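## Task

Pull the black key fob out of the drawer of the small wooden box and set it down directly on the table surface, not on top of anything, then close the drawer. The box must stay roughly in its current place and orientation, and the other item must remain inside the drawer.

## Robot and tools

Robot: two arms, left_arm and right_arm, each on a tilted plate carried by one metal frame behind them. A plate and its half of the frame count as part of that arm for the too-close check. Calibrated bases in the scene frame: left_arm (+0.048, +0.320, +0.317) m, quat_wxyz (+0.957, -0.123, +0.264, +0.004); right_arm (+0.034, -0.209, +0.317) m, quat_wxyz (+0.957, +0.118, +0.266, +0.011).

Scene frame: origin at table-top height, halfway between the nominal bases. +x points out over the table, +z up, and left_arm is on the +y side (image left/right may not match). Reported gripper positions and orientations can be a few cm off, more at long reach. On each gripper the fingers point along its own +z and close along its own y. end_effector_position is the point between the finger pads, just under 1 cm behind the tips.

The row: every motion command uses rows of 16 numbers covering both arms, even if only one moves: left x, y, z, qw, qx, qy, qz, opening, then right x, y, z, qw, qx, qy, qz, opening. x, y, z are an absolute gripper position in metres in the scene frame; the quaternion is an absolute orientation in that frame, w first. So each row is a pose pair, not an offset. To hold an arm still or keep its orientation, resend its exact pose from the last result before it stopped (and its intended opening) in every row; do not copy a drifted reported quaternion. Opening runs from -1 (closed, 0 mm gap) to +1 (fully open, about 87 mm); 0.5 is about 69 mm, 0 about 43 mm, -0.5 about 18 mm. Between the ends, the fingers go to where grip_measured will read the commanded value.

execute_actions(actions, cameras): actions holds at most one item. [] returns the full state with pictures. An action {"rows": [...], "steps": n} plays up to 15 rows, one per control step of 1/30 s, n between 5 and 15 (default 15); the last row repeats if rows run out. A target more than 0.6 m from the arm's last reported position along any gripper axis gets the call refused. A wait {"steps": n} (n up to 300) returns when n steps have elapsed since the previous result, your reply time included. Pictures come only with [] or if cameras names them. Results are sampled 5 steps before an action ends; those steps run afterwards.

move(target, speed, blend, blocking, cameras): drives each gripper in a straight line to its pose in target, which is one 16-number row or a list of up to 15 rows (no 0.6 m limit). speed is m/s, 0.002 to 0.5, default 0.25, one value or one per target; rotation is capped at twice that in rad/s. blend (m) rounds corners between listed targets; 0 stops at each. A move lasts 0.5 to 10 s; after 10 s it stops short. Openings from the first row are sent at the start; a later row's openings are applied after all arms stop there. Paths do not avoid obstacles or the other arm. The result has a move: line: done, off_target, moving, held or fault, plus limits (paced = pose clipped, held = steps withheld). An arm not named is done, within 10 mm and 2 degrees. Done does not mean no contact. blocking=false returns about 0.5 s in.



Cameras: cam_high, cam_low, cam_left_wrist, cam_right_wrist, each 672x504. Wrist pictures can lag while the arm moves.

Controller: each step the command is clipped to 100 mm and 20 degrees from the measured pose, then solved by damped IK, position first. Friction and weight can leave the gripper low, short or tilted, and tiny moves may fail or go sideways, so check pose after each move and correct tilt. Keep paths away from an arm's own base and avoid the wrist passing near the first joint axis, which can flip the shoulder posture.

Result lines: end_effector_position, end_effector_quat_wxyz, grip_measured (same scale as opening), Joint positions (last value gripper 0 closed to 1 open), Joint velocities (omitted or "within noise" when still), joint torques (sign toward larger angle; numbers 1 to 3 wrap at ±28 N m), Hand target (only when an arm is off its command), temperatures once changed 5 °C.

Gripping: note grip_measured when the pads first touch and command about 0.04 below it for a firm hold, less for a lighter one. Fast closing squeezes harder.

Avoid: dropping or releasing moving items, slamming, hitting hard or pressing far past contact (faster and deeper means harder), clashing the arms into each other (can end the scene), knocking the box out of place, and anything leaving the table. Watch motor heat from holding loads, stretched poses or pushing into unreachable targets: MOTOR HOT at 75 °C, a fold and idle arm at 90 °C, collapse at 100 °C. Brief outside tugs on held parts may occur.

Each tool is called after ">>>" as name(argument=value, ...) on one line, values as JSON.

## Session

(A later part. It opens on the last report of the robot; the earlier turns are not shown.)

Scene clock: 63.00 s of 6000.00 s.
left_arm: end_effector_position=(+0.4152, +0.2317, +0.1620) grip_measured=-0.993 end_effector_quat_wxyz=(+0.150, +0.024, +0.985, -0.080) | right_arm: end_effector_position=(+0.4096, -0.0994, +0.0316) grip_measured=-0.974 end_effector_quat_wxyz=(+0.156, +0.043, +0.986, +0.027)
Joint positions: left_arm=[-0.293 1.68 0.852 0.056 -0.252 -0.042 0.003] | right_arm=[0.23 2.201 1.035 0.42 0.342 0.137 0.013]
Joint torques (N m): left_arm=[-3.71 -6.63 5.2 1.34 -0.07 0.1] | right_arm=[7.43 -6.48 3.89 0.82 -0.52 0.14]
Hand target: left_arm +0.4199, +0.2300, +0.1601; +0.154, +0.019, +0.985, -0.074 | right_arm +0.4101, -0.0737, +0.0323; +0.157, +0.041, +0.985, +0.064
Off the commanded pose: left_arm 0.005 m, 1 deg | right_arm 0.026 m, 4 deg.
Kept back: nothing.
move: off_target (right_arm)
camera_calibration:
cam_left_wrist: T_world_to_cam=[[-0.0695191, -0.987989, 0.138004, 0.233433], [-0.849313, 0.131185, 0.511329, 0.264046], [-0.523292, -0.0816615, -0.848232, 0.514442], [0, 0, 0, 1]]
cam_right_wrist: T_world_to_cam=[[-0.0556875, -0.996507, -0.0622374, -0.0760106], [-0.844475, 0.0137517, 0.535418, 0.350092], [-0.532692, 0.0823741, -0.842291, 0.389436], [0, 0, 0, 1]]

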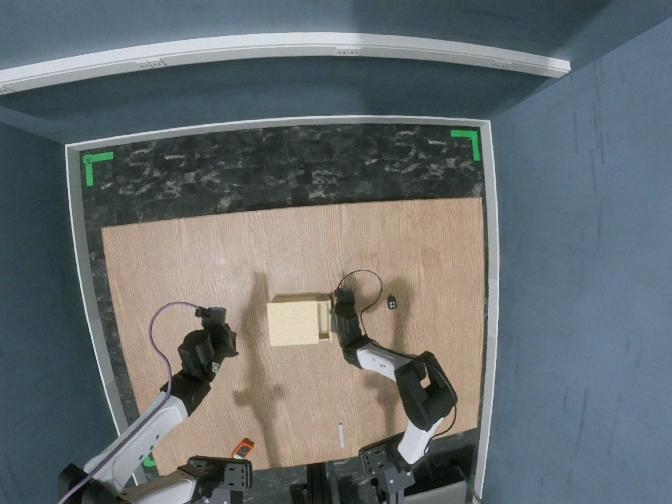

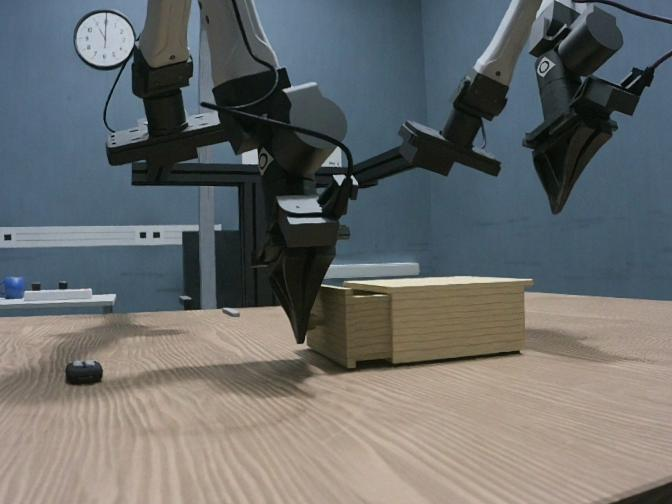

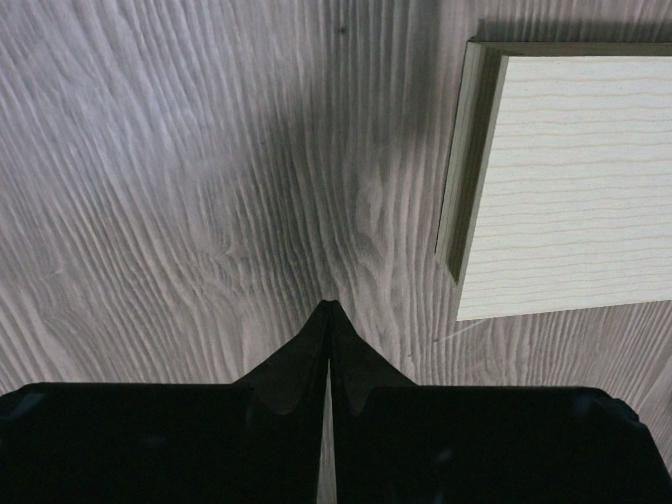

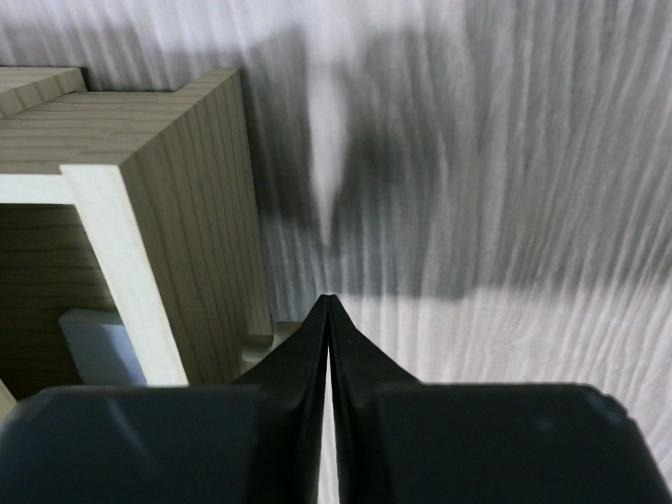

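>>> move(target=[[0.41, 0.19, 0.08, 0.1487, 0.0025, 0.9731, -0.1761, -1, 0.411, -0.073, 0.031, 0.158, 0.041, 0.9845, 0.0641, -1],[0.407, 0.17, 0.035, 0.1487, 0.0025, 0.9731, -0.1761, -1, 0.411, -0.073, 0.031, 0.158, 0.041, 0.9845, 0.0641, -1]], speed=0.12, cameras=["cam_left_wrist","cam_low"])

Scene clock: 65.53 s of 6000.00 s.
left_arm: end_effector_position=(+0.4064, +0.1739, +0.0374) grip_measured=-0.993 end_effector_quat_wxyz=(+0.148, +0.005, +0.975, -0.168) | right_arm: end_effector_position=(+0.4096, -0.0994, +0.0316) grip_measured=-0.974 end_effector_quat_wxyz=(+0.156, +0.043, +0.986, +0.027)
Joint positions: left_arm=[-0.23 2.209 0.979 0.48 -0.037 -0.058 0.003] | right_arm=[0.23 2.201 1.035 0.42 0.342 0.137 0.013]
Joint torques (N m): left_arm=[-3.88 -8.03 2.36 1.33 0.33 0.11] | right_arm=[7.41 -6.38 3.86 0.83 -0.53 0.15]
Hand target: left_arm +0.4070, +0.1701, +0.0351; +0.149, +0.002, +0.973, -0.176 | right_arm +0.4101, -0.0737, +0.0323; +0.157, +0.041, +0.985, +0.064
Off the commanded pose: left_arm 0.005 m, 1 deg | right_arm 0.026 m, 4 deg.
Kept back: nothing.
move: off_target (right_arm)
camera_calibration:
cam_left_wrist: T_world_to_cam=[[-0.0589962, -0.947659, 0.313786, 0.175122], [-0.84716, 0.213803, 0.486425, 0.313611], [-0.528053, -0.23713, -0.815432, 0.427219], [0, 0, 0, 1]]
Images, in order: cam_low, cam_left_wrist.

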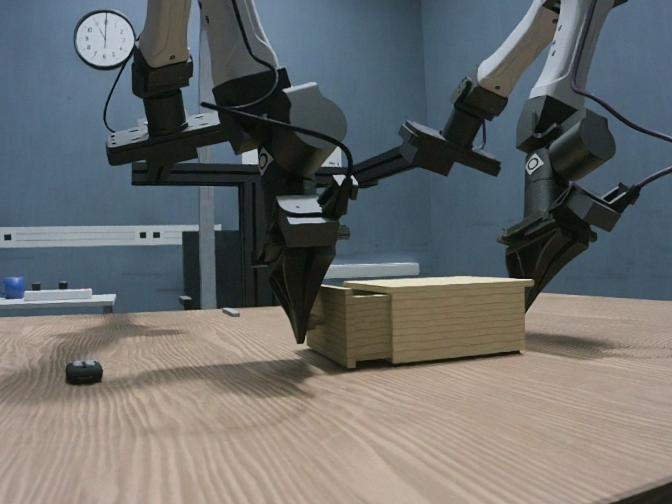

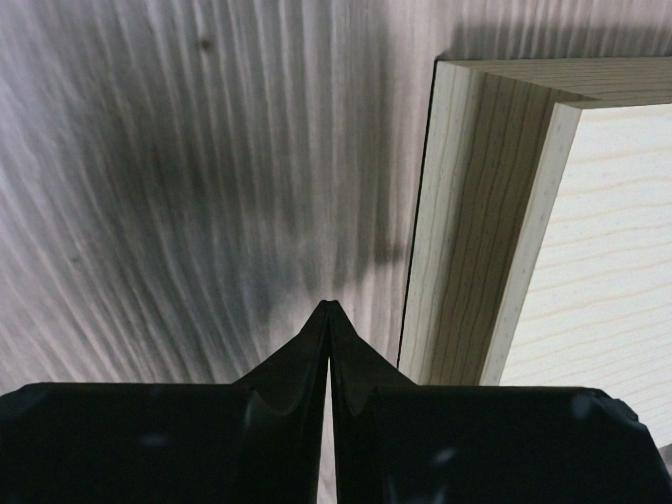

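>>> move(target=[0.405, 0.128, 0.035, 0.1487, 0.0025, 0.9731, -0.1761, -1, 0.411, -0.073, 0.031, 0.158, 0.041, 0.9845, 0.0641, -1], speed=0.05, cameras=["cam_left_wrist","cam_low", "cam_right_wrist"])

Scene clock: 66.90 s of 6000.00 s.
left_arm: end_effector_position=(+0.4081, +0.1414, +0.0365) grip_measured=-0.993 end_effector_quat_wxyz=(+0.152, +0.003, +0.975, -0.164) | right_arm: end_effector_position=(+0.4096, -0.0994, +0.0316) grip_measured=-0.974 end_effector_quat_wxyz=(+0.156, +0.043, +0.986, +0.027)
Joint positions: left_arm=[-0.312 2.261 1.031 0.484 -0.106 -0.115 0.003] | right_arm=[0.23 2.201 1.035 0.42 0.342 0.137 0.013]
Joint torques (N m): left_arm=[-6.2 -7.46 2.97 1.34 0.27 -0.04] | right_arm=[7.45 -6.54 3.92 0.81 -0.51 0.17]
Hand target: left_arm +0.4047, +0.1284, +0.0354; +0.149, +0.003, +0.973, -0.176 | right_arm +0.4101, -0.0737, +0.0323; +0.157, +0.041, +0.985, +0.064
Off the commanded pose: left_arm 0.014 m, 1 deg | right_arm 0.026 m, 4 deg.
Kept back: nothing.
move: off_target (left_arm, right_arm)
camera_calibration:
cam_left_wrist: T_world_to_cam=[[-0.0549677, -0.95021, 0.306723, 0.143585], [-0.851851, 0.204882, 0.482052, 0.325716], [-0.520892, -0.234785, -0.820699, 0.416626], [0, 0, 0, 1]]
cam_right_wrist: T_world_to_cam=[[-0.0556875, -0.996507, -0.0622374, -0.0760106], [-0.844475, 0.0137517, 0.535418, 0.350092], [-0.532692, 0.0823741, -0.842291, 0.389436], [0, 0, 0, 1]]
Images, in order: cam_low, cam_left_wrist, cam_right_wrist.

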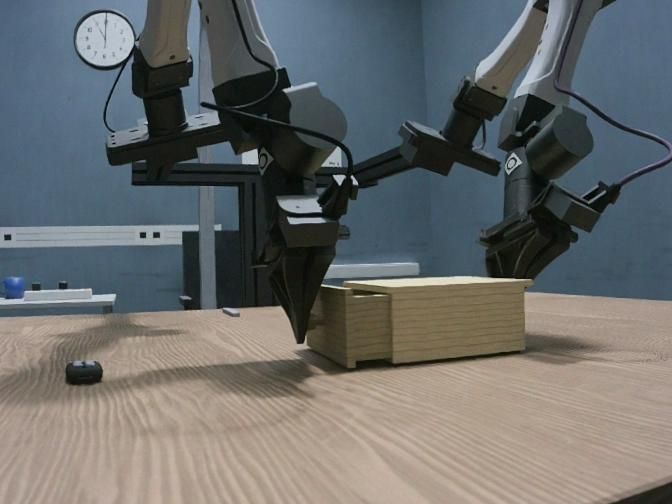

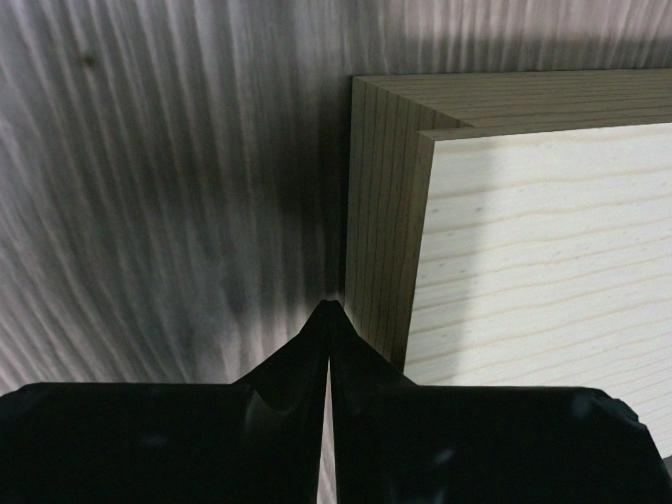

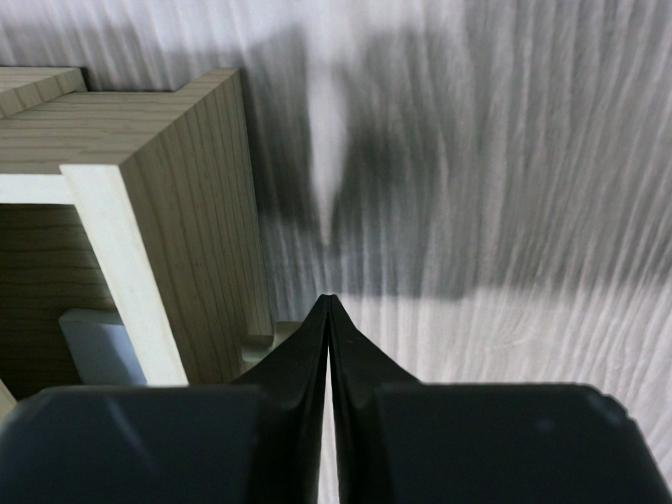

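>>> move(target=[0.404, 0.10, 0.035, 0.1487, 0.0025, 0.9731, -0.1761, -1, 0.411, -0.073, 0.031, 0.158, 0.041, 0.9845, 0.0641, -1], speed=0.05, cameras=["cam_left_wrist","cam_low", "cam_right_wrist"])

Scene clock: 68.03 s of 6000.00 s.
left_arm: end_effector_position=(+0.4104, +0.1454, +0.0324) grip_measured=-0.993 end_effector_quat_wxyz=(+0.153, +0.001, +0.982, -0.112) | right_arm: end_effector_position=(+0.4096, -0.0994, +0.0316) grip_measured=-0.974 end_effector_quat_wxyz=(+0.156, +0.043, +0.986, +0.027)
Joint positions: left_arm=[-0.346 2.279 1.063 0.454 -0.235 -0.129 0.003] | right_arm=[0.23 2.201 1.035 0.42 0.342 0.137 0.013]
Joint torques (N m): left_arm=[-9.36 -6.58 3.74 1.47 0.98 -0.38] | right_arm=[7.42 -6.49 3.96 0.86 -0.51 0.15]
Hand target: left_arm +0.4019, +0.1029, +0.0382; +0.147, +0.003, +0.974, -0.175 | right_arm +0.4101, -0.0737, +0.0323; +0.157, +0.041, +0.985, +0.064
Off the commanded pose: left_arm 0.046 m, 7 deg | right_arm 0.026 m, 4 deg.
Kept back: nothing.
move: off_target (left_arm, right_arm)
camera_calibration:
cam_left_wrist: T_world_to_cam=[[-0.0350145, -0.977791, 0.206636, 0.147845], [-0.85564, 0.136165, 0.499339, 0.339862], [-0.516386, -0.159322, -0.841405, 0.403213], [0, 0, 0, 1]]
cam_right_wrist: T_world_to_cam=[[-0.0556875, -0.996507, -0.0622374, -0.0760106], [-0.844475, 0.0137517, 0.535418, 0.350092], [-0.532692, 0.0823741, -0.842291, 0.389436], [0, 0, 0, 1]]
Images, in order: cam_low, cam_left_wrist, cam_right_wrist.

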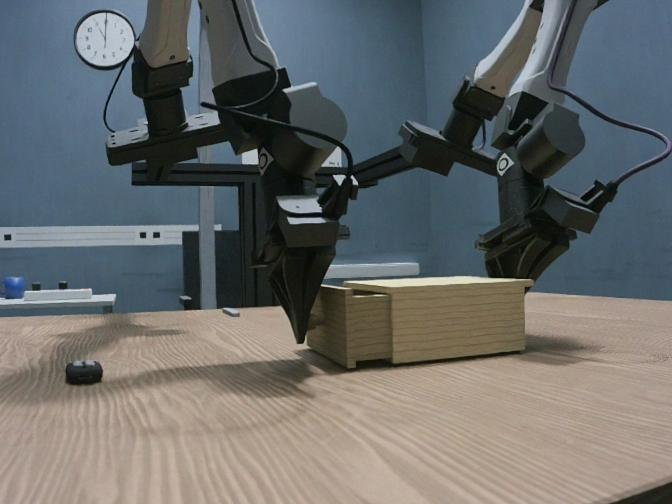

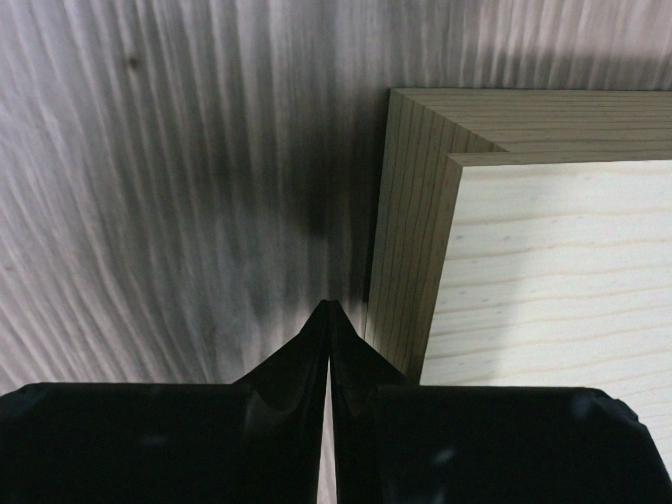

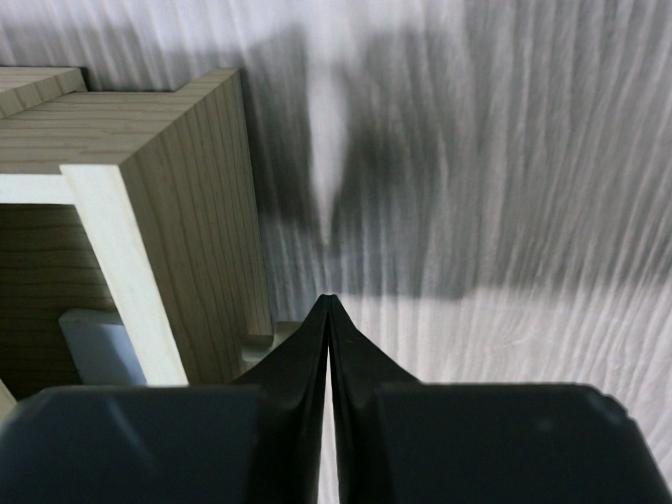

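>>> execute_actions(actions=[], cameras=["cam_high", "cam_low"])

>>> zoom_image(camera="cam_high", region=[255, 285, 355, 355])

>>> zoom_image(camera="cam_low", region=[290, 260, 410, 380])

Scene clock: 69.83 s of 6000.00 s.
left_arm: end_effector_position=(+0.4103, +0.1454, +0.0324) grip_measured=-0.993 end_effector_quat_wxyz=(+0.153, +0.000, +0.982, -0.111) | right_arm: end_effector_position=(+0.4096, -0.0994, +0.0316) grip_measured=-0.974 end_effector_quat_wxyz=(+0.156, +0.043, +0.986, +0.027)
Joint positions: left_arm=[-0.347 2.279 1.064 0.453 -0.238 -0.13 0.003] | right_arm=[0.23 2.201 1.035 0.42 0.342 0.137 0.013]
Joint velocities: within noise
Joint torques (N m): left_arm=[-9.28 -6.58 3.71 1.46 0.96 -0.37] | right_arm=[7.46 -6.49 3.95 0.83 -0.52 0.14]
Motor temperatures (°C): left_arm=[27 40 39 30 25 27 23] | right_arm=[27 37 31 32 28 29 29]
Heat: left arm: 40 °C; right arm: 37 °C.
Hand target: left_arm +0.4018, +0.1028, +0.0382; +0.147, +0.003, +0.974, -0.175 | right_arm +0.4101, -0.0737, +0.0323; +0.157, +0.041, +0.985, +0.064
Off the commanded pose: left_arm 0.046 m, 8 deg | right_arm 0.026 m, 4 deg.
Steps of this call (1-54: nothing new was sent). Readings (end_effector_position of left_arm | right_arm):
1: (+0.4103, +0.1453, +0.0324) | (+0.4096, -0.0994, +0.0316)
2: (+0.4103, +0.1453, +0.0324) | (+0.4096, -0.0994, +0.0316)
4: (+0.4105, +0.1454, +0.0324) | (+0.4096, -0.0994, +0.0316)
8: (+0.4104, +0.1455, +0.0324) | (+0.4096, -0.0994, +0.0316)
54: the state above
Images, in order (width x height): cam_high 672x504, cam_low 672x504.

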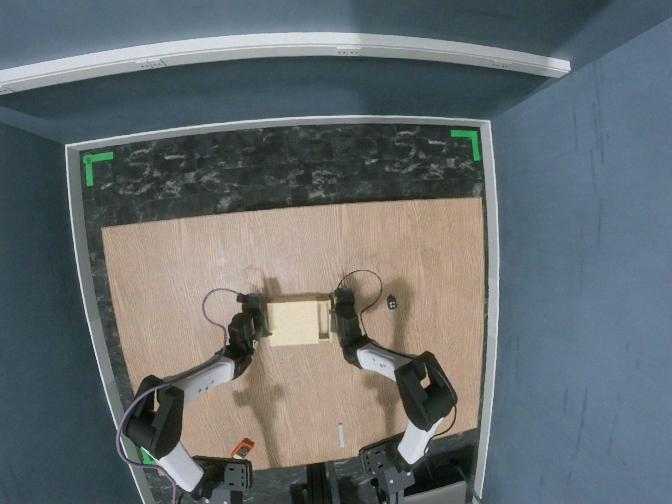

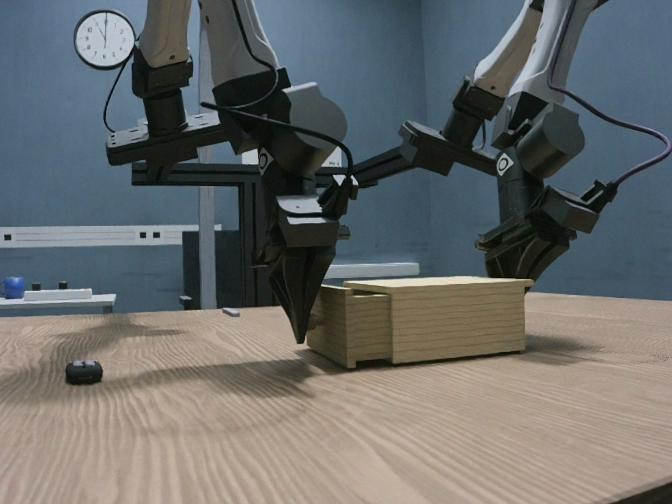

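Scaled by 5.040 from the camera's 672x504 image, which has a finer 960x720 frame.

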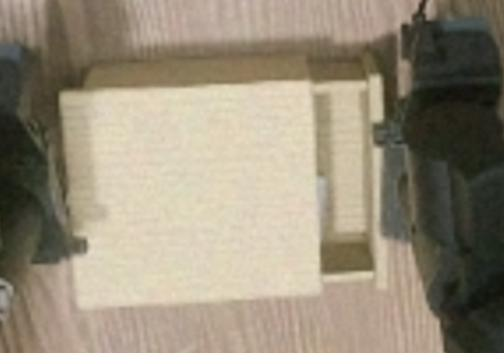

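Scaled by 4.200 from the camera's 672x504 image, which has a finer 960x720 frame.

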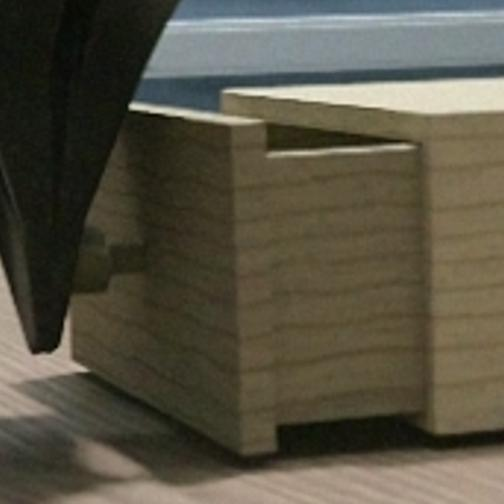

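>>> execute_actions(actions=[], cameras=["all"])

Scene clock: 71.03 s of 6000.00 s.
left_arm: end_effector_position=(+0.4104, +0.1453, +0.0324) grip_measured=-0.993 end_effector_quat_wxyz=(+0.153, +0.000, +0.982, -0.111) | right_arm: end_effector_position=(+0.4096, -0.0994, +0.0316) grip_measured=-0.974 end_effector_quat_wxyz=(+0.156, +0.043, +0.986, +0.027)
Joint positions: left_arm=[-0.347 2.279 1.064 0.453 -0.238 -0.13 0.003] | right_arm=[0.23 2.201 1.035 0.42 0.342 0.137 0.013]
Joint velocities: within noise
Joint torques (N m): left_arm=[-9.31 -6.56 3.71 1.45 0.96 -0.37] | right_arm=[7.45 -6.56 3.95 0.83 -0.53 0.14]
Motor temperatures (°C): left_arm=[28 40 38 30 25 27 23] | right_arm=[27 37 31 32 28 29 29]
Heat: left arm: 40 °C; right arm: 37 °C.
Hand target: left_arm +0.4019, +0.1027, +0.0382; +0.147, +0.003, +0.974, -0.175 | right_arm +0.4101, -0.0737, +0.0323; +0.157, +0.041, +0.985, +0.064
Off the commanded pose: left_arm 0.046 m, 8 deg | right_arm 0.026 m, 4 deg.
Steps of this call (1-36: nothing new was sent). Readings (end_effector_position of left_arm | right_arm):
1: (+0.4102, +0.1454, +0.0324) | (+0.4096, -0.0994, +0.0316)
2: (+0.4102, +0.1454, +0.0324) | (+0.4096, -0.0994, +0.0316)
4: (+0.4104, +0.1453, +0.0324) | (+0.4096, -0.0994, +0.0316)
8: (+0.4104, +0.1453, +0.0324) | (+0.4096, -0.0994, +0.0316)
36: the state above
camera_calibration:
cam_left_wrist: T_world_to_cam=[[-0.0336814, -0.978138, 0.205209, 0.147366], [-0.855496, 0.134371, 0.500071, 0.340022], [-0.516713, -0.158712, -0.841319, 0.403304], [0, 0, 0, 1]] pos_world=[0.504243, 0.162464, 0.139032]
cam_right_wrist: T_world_to_cam=[[-0.0556875, -0.996507, -0.0622374, -0.0760106], [-0.844475, 0.0137517, 0.535418, 0.350092], [-0.532692, 0.0823741, -0.842291, 0.389436], [0, 0, 0, 1]] pos_world=[0.49886, -0.112639, 0.135842]

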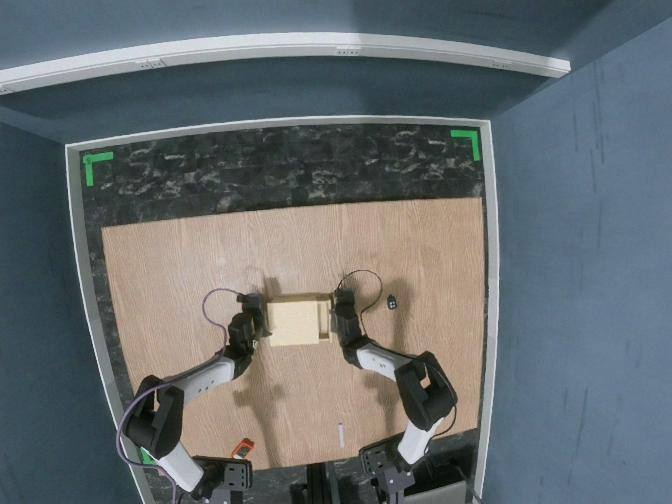

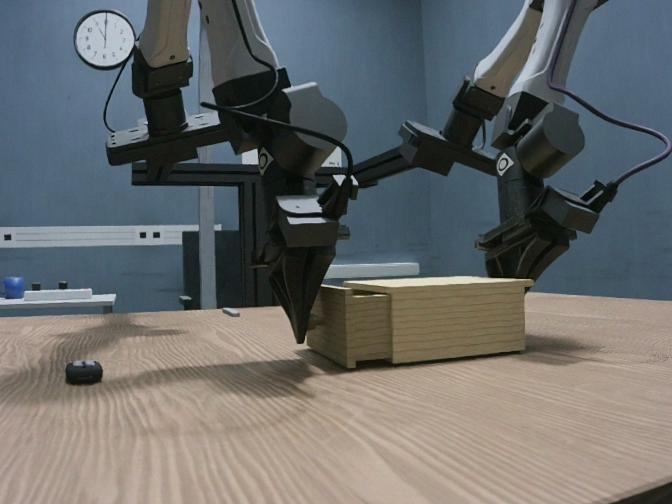

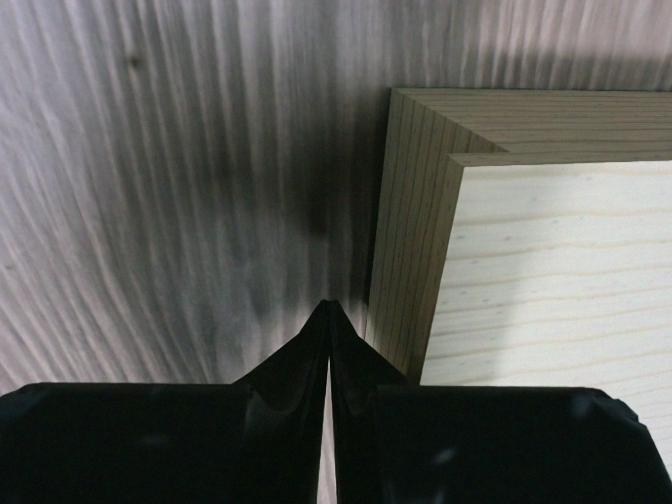

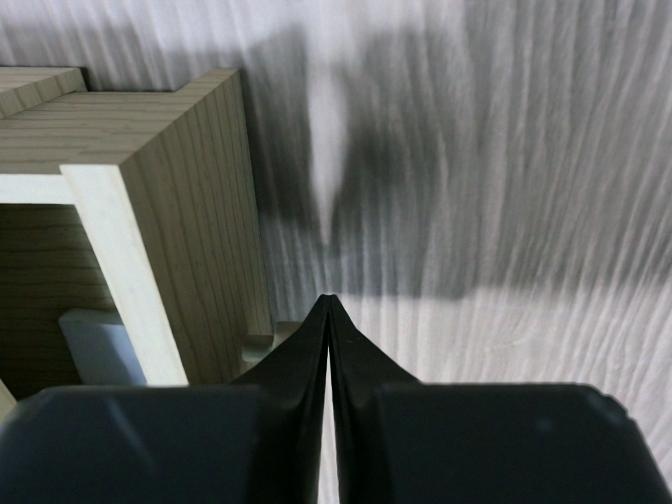

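>>> zoom_image(camera="cam_right_wrist", region=[0, 50, 290, 400])

>>> zoom_image(camera="cam_high", region=[250, 280, 360, 360])

>>> zoom_image(camera="cam_low", region=[280, 260, 560, 390])

Scaled by 1.440 from the camera's 672x504 image, which has a finer 960x720 frame.

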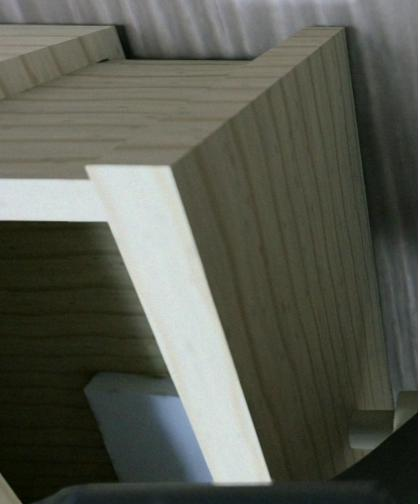

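Scaled by 4.582 from the camera's 672x504 image, which has a finer 960x720 frame.

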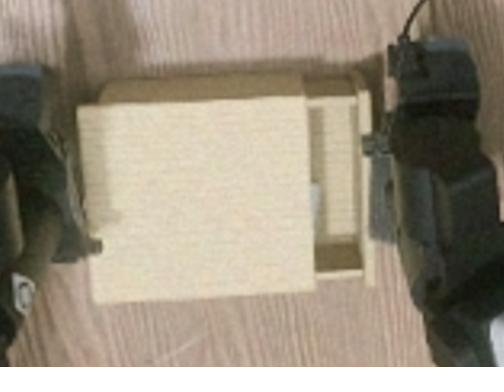

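Scaled by 1.800 from the camera's 672x504 image, which has a finer 960x720 frame.

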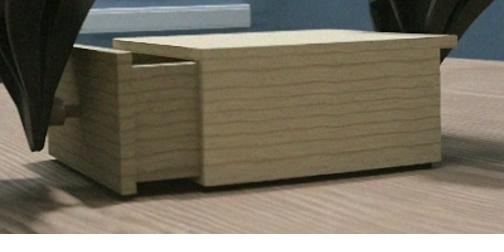

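>>> move(target=[[0.410,0.16,0.035,0.1487,0.0025,0.9731,-0.1761,-1, 0.4096,-0.13,0.034,0.158,0.041,0.9845,0.0641,-1],[0.410,0.18,0.035,0.1487,0.0025,0.9731,-0.1761,-1, 0.4096,-0.15,0.16,0.158,0.041,0.9845,0.0641,-1],[0.410,0.18,0.035,0.1487,0.0025,0.9731,-0.1761,-1, 0.40,-0.04,0.175,0,0.707,0.707,0,-1]], speed=[0.1,0.2,0.3], blend=[0.01,0.03,0])

Scene clock: 76.63 s of 6000.00 s.
left_arm: end_effector_position=(+0.3993, +0.1758, +0.0277) grip_measured=-0.993 end_effector_quat_wxyz=(+0.135, +0.005, +0.976, -0.171) | right_arm: end_effector_position=(+0.4015, -0.0474, +0.1759) grip_measured=-0.974 end_effector_quat_wxyz=(+0.007, +0.709, +0.705, +0.002)
Joint positions: left_arm=[-0.214 2.24 0.992 0.472 -0.018 -0.055 0.003] | right_arm=[0.434 1.807 1.1 -0.443 0.449 1.936 0.013]
Joint torques (N m): left_arm=[-2.91 -11.36 1.01 1.26 0.33 0.26] | right_arm=[5.74 -5.71 6.2 -0.07 -0.02 -0.05]
Hand target: left_arm +0.4099, +0.1800, +0.0348; +0.149, +0.003, +0.973, -0.176 | right_arm +0.3998, -0.0401, +0.1751; +0.000, +0.707, +0.707, +0.000
Off the commanded pose: left_arm 0.014 m, 2 deg | right_arm 0.008 m, 1 deg.
Kept back: nothing.
move: off_target (left_arm)
camera_calibration:
cam_left_wrist: T_world_to_cam=[[-0.0545524, -0.945508, 0.320996, 0.177186], [-0.833173, 0.22028, 0.507247, 0.304552], [-0.550315, -0.239774, -0.799789, 0.424906], [0, 0, 0, 1]]
cam_right_wrist: T_world_to_cam=[[-0.999772, -0.0159033, -0.0142523, 0.401365], [-0.0211465, 0.64417, 0.76459, -0.0757468], [-0.0029786, 0.764717, -0.64436, 0.287206], [0, 0, 0, 1]]

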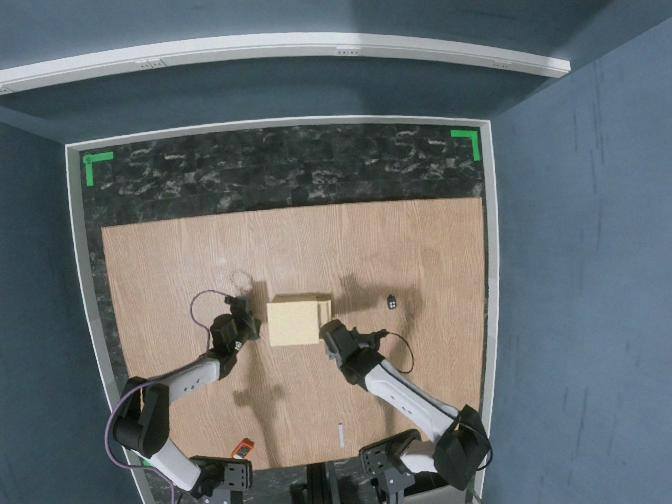

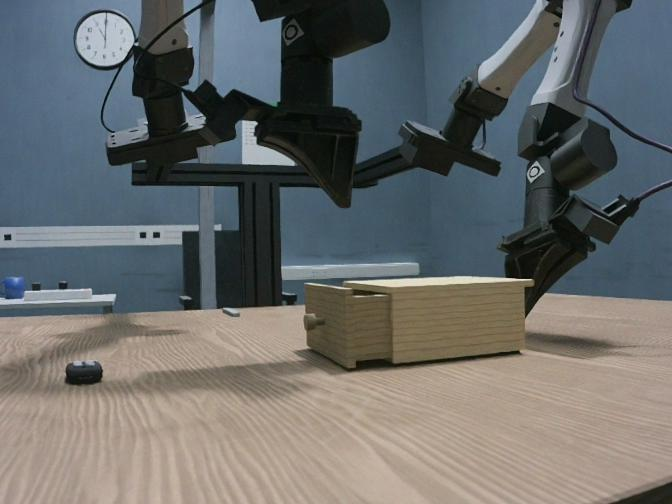

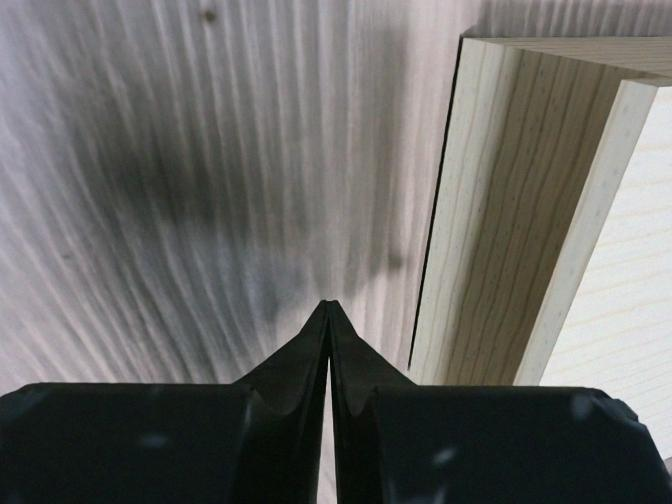

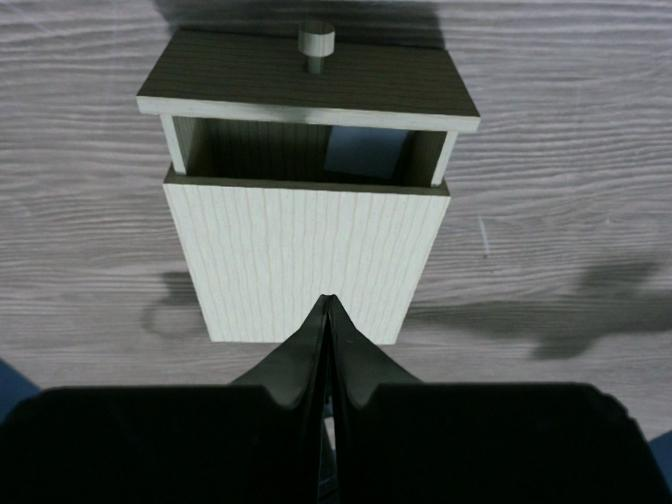

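>>> zoom_image(camera="cam_right_wrist", region=[120, 10, 500, 220])

Scaled by 1.326 from the camera's 672x504 image, which has a finer 960x720 frame.

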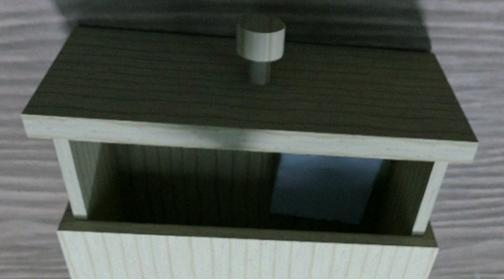

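>>> zoom_image(camera="cam_left_wrist", region=[380, 20, 672, 390])

>>> zoom_image(camera="cam_low", region=[290, 260, 550, 390])

Scaled by 1.362 from the camera's 672x504 image, which has a finer 960x720 frame.

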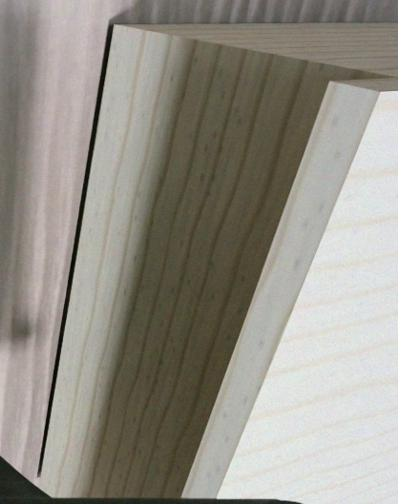

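Scaled by 1.938 from the camera's 672x504 image, which has a finer 960x720 frame.

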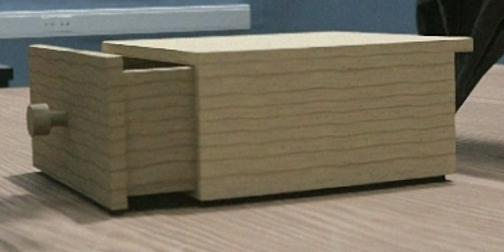

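>>> move(target=[0.410,0.18,0.037,0.1487,0.0025,0.9731,-0.1761,-1, 0.413,-0.087,0.13,0,0.707,0.707,0,0], speed=0.15)

Scene clock: 80.20 s of 6000.00 s.
left_arm: end_effector_position=(+0.4006, +0.1764, +0.0297) grip_measured=-0.993 end_effector_quat_wxyz=(+0.137, +0.004, +0.976, -0.171) | right_arm: end_effector_position=(+0.4188, -0.0875, +0.1373) grip_measured=+0.000 end_effector_quat_wxyz=(+0.006, +0.711, +0.704, +0.004)
Joint positions: left_arm=[-0.214 2.232 0.988 0.472 -0.018 -0.055 0.003] | right_arm=[0.272 1.865 1.1 -0.319 0.374 1.781 0.5]
Joint torques (N m): left_arm=[-3.04 -11.32 1.07 1.24 0.33 0.24] | right_arm=[3.23 -6.48 3.08 0.22 0 -0.23]
Hand target: left_arm +0.4098, +0.1799, +0.0368; +0.149, +0.003, +0.973, -0.176 | right_arm +0.4129, -0.0870, +0.1303; +0.000, +0.707, +0.707, +0.000
Off the commanded pose: left_arm 0.012 m, 2 deg | right_arm 0.009 m, 1 deg.
Kept back: nothing.
move: off_target (left_arm)
camera_calibration:
cam_left_wrist: T_world_to_cam=[[-0.0544856, -0.945433, 0.321228, 0.177095], [-0.835467, 0.219347, 0.503868, 0.305686], [-0.546833, -0.240922, -0.801829, 0.426274], [0, 0, 0, 1]]
cam_right_wrist: T_world_to_cam=[[-0.99982, -0.010736, -0.0156311, 0.418149], [-0.0188788, 0.64111, 0.767216, -0.0216405], [0.0017844, 0.767374, -0.641198, 0.290909], [0, 0, 0, 1]]

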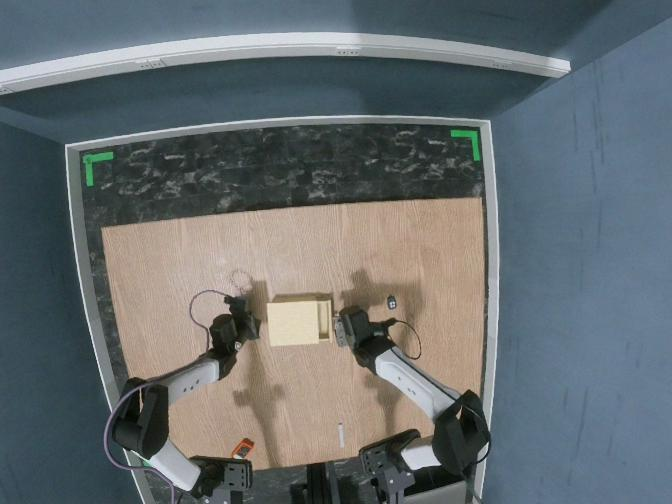

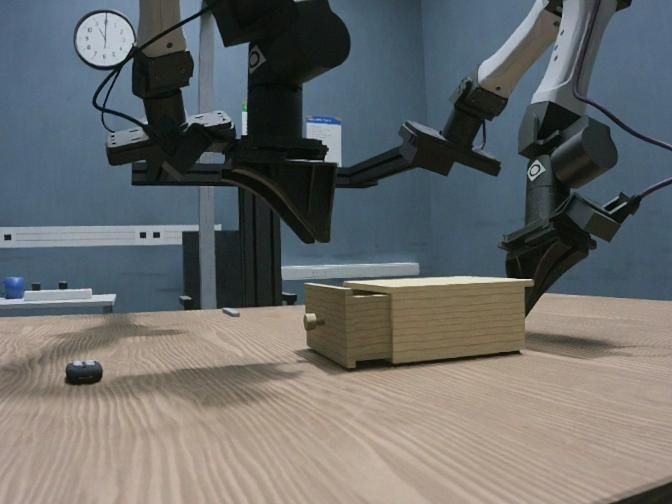

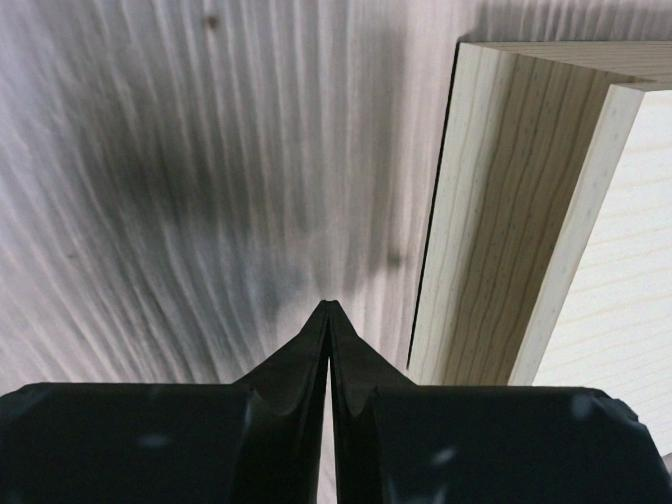

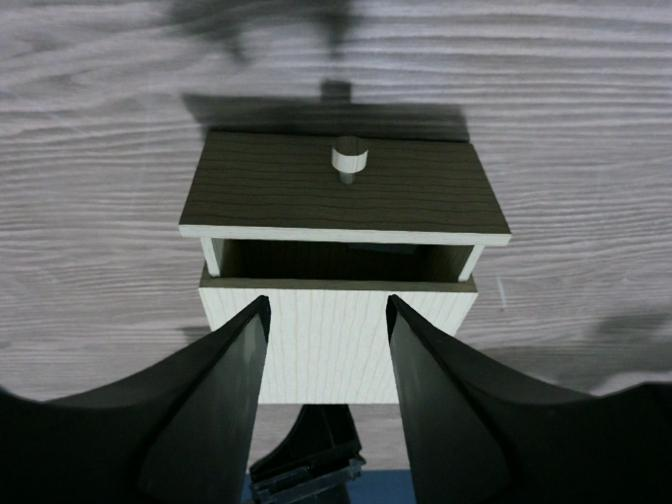

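>>> move(target=[[0.410,0.18,0.037,0.1487,0.0025,0.9731,-0.1761,-1, 0.406,-0.094,0.09,0,0.707,0.707,0,0],[0.410,0.18,0.037,0.1487,0.0025,0.9731,-0.1761,-1, 0.406,-0.093,0.040,0,0.707,0.707,0,0]], speed=0.1, blend=[0.01,0])

Scene clock: 82.20 s of 6000.00 s.
left_arm: end_effector_position=(+0.4006, +0.1764, +0.0297) grip_measured=-0.993 end_effector_quat_wxyz=(+0.137, +0.004, +0.976, -0.171) | right_arm: end_effector_position=(+0.4041, -0.0916, +0.0458) grip_measured=+0.000 end_effector_quat_wxyz=(+0.000, +0.707, +0.708, -0.002)
Joint positions: left_arm=[-0.214 2.232 0.988 0.472 -0.018 -0.055 0.003] | right_arm=[0.181 2.145 1.13 -0.057 0.329 1.69 0.5]
Joint torques (N m): left_arm=[-3.07 -11.32 1.05 1.23 0.32 0.25] | right_arm=[3.07 -6.56 3.48 0.21 -0.03 -0.28]
Motor temperatures (°C): left_arm=[28 45 38 30 25 27 23] | right_arm=[27 37 31 31 28 29 29]
Heat: left arm: 45 °C; right arm: 37 °C.
Hand target: left_arm +0.4099, +0.1799, +0.0368; +0.149, +0.003, +0.973, -0.176 | right_arm +0.4058, -0.0931, +0.0401; +0.000, +0.707, +0.707, +0.000
Off the commanded pose: left_arm 0.012 m, 2 deg | right_arm 0.006 m, 0 deg.
Kept back: nothing.
move: off_target (left_arm)
camera_calibration:
cam_left_wrist: T_world_to_cam=[[-0.0544856, -0.945433, 0.321228, 0.177095], [-0.835467, 0.219347, 0.503868, 0.305686], [-0.546833, -0.240922, -0.801829, 0.426274], [0, 0, 0, 1]]
cam_right_wrist: T_world_to_cam=[[-0.999758, -0.0219801, 0.0011682, 0.400145], [-0.0131964, 0.641019, 0.767412, 0.0485988], [-0.0176167, 0.767211, -0.641153, 0.24328], [0, 0, 0, 1]]

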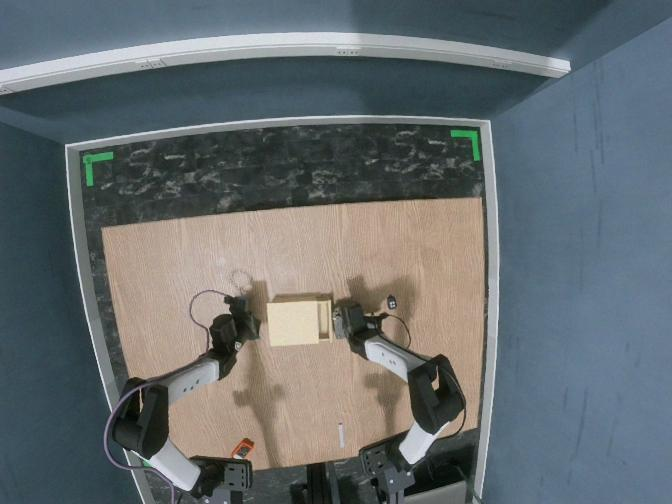

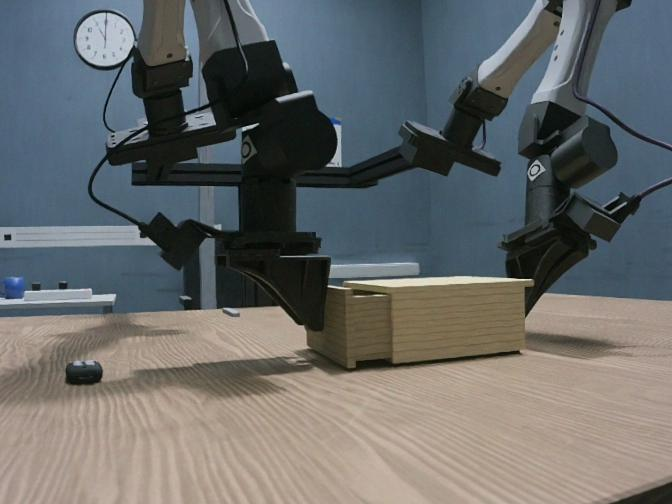

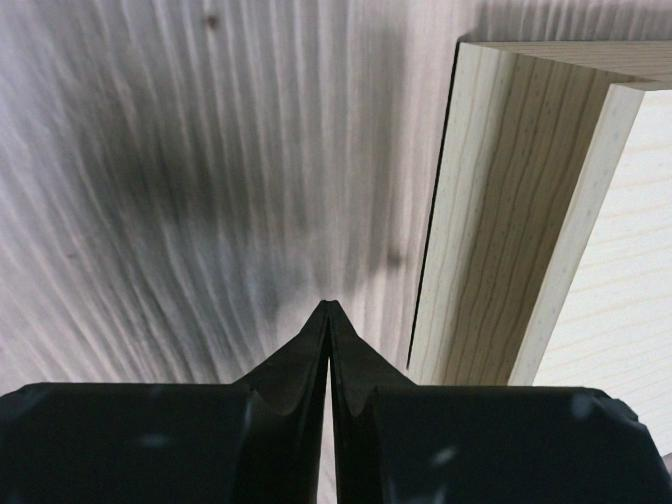

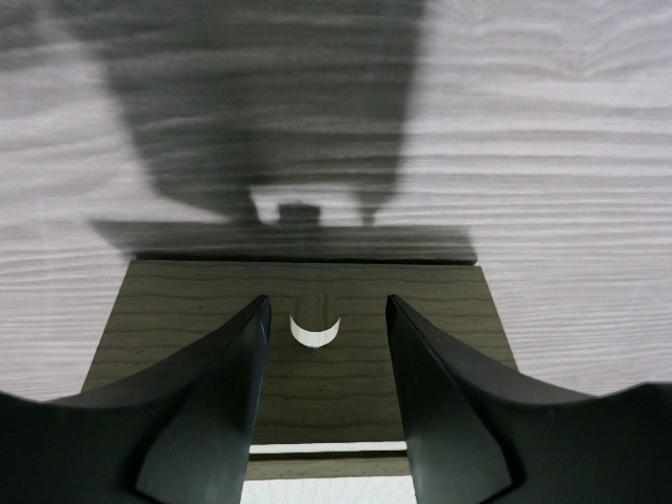

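>>> move(target=[[0.410,0.18,0.037,0.1487,0.0025,0.9731,-0.1761,-1, 0.411,-0.092,0.040,0,0.707,0.707,0,0],[0.410,0.18,0.037,0.1487,0.0025,0.9731,-0.1761,-1, 0.411,-0.092,0.040,0,0.707,0.707,0,-0.35]], speed=0.05, cameras=["cam_right_wrist"])

Scene clock: 83.67 s of 6000.00 s.
left_arm: end_effector_position=(+0.4006, +0.1764, +0.0297) grip_measured=-0.993 end_effector_quat_wxyz=(+0.137, +0.004, +0.976, -0.171) | right_arm: end_effector_position=(+0.4124, -0.0906, +0.0462) grip_measured=-0.350 end_effector_quat_wxyz=(+0.004, +0.708, +0.707, +0.003)
Joint positions: left_arm=[-0.214 2.232 0.988 0.472 -0.018 -0.055 0.003] | right_arm=[0.181 2.15 1.153 -0.062 0.328 1.688 0.325]
Joint torques (N m): left_arm=[-3.08 -11.32 1.09 1.21 0.34 0.24] | right_arm=[3.1 -6.67 3.77 0.1 0.01 -0.21]
Hand target: left_arm +0.4099, +0.1799, +0.0368; +0.149, +0.003, +0.973, -0.176 | right_arm +0.4108, -0.0921, +0.0401; +0.000, +0.707, +0.707, +0.000
Off the commanded pose: left_arm 0.012 m, 2 deg | right_arm 0.006 m, 1 deg.
Kept back: nothing.
move: off_target (left_arm)
camera_calibration:
cam_right_wrist: T_world_to_cam=[[-0.999742, -0.0194922, -0.0117024, 0.409342], [-0.021462, 0.639294, 0.768663, 0.0509864], [-0.00750169, 0.768716, -0.639547, 0.238715], [0, 0, 0, 1]]
Images, in order: cam_right_wrist.

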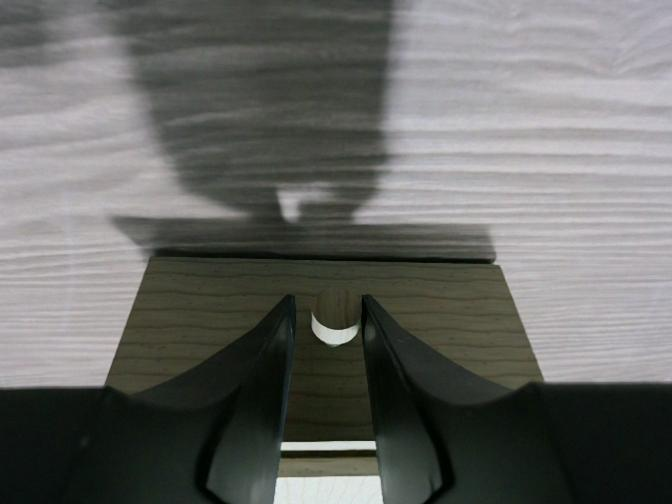

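>>> move(target=[[0.410,0.18,0.037,0.1487,0.0025,0.9731,-0.1761,-1, 0.407,-0.092,0.040,0,0.707,0.707,0,-0.35],[0.410,0.18,0.037,0.1487,0.0025,0.9731,-0.1761,-1, 0.408,-0.092,0.040,0,0.707,0.707,0,-0.72]], speed=0.05, cameras=["cam_right_wrist"])

Scene clock: 85.10 s of 6000.00 s.
left_arm: end_effector_position=(+0.4006, +0.1764, +0.0297) grip_measured=-0.993 end_effector_quat_wxyz=(+0.137, +0.004, +0.976, -0.171) | right_arm: end_effector_position=(+0.4120, -0.0906, +0.0461) grip_measured=-0.520 end_effector_quat_wxyz=(+0.003, +0.707, +0.707, +0.003)
Joint positions: left_arm=[-0.214 2.232 0.988 0.472 -0.018 -0.055 0.003] | right_arm=[0.181 2.15 1.153 -0.063 0.327 1.688 0.24]
Joint torques (N m): left_arm=[-3.06 -11.32 1.06 1.22 0.33 0.24] | right_arm=[3.19 -6.89 2.26 0.23 0 -0.19]
Hand target: left_arm +0.4099, +0.1799, +0.0368; +0.149, +0.003, +0.973, -0.176 | right_arm +0.4078, -0.0920, +0.0401; +0.000, +0.707, +0.707, +0.000
Off the commanded pose: left_arm 0.012 m, 2 deg | right_arm 0.007 m, 0 deg.
Kept back: nothing.
move: off_target (left_arm)
camera_calibration:
cam_right_wrist: T_world_to_cam=[[-0.999748, -0.0199807, -0.0102269, 0.408748], [-0.020638, 0.639125, 0.768826, 0.050617], [-0.00882541, 0.768844, -0.639376, 0.239229], [0, 0, 0, 1]]
Images, in order: cam_right_wrist.

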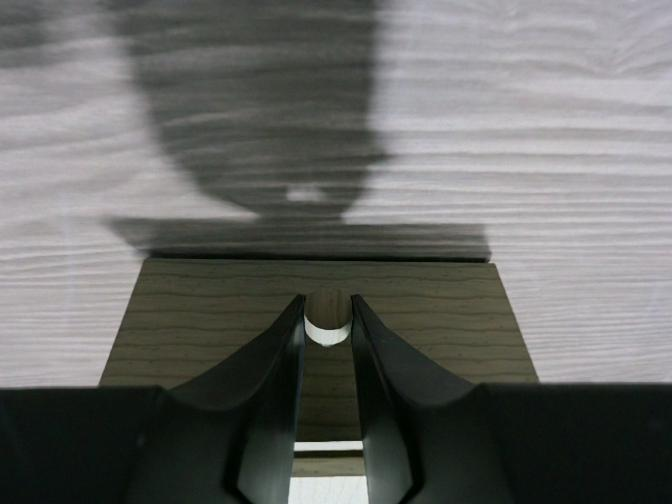

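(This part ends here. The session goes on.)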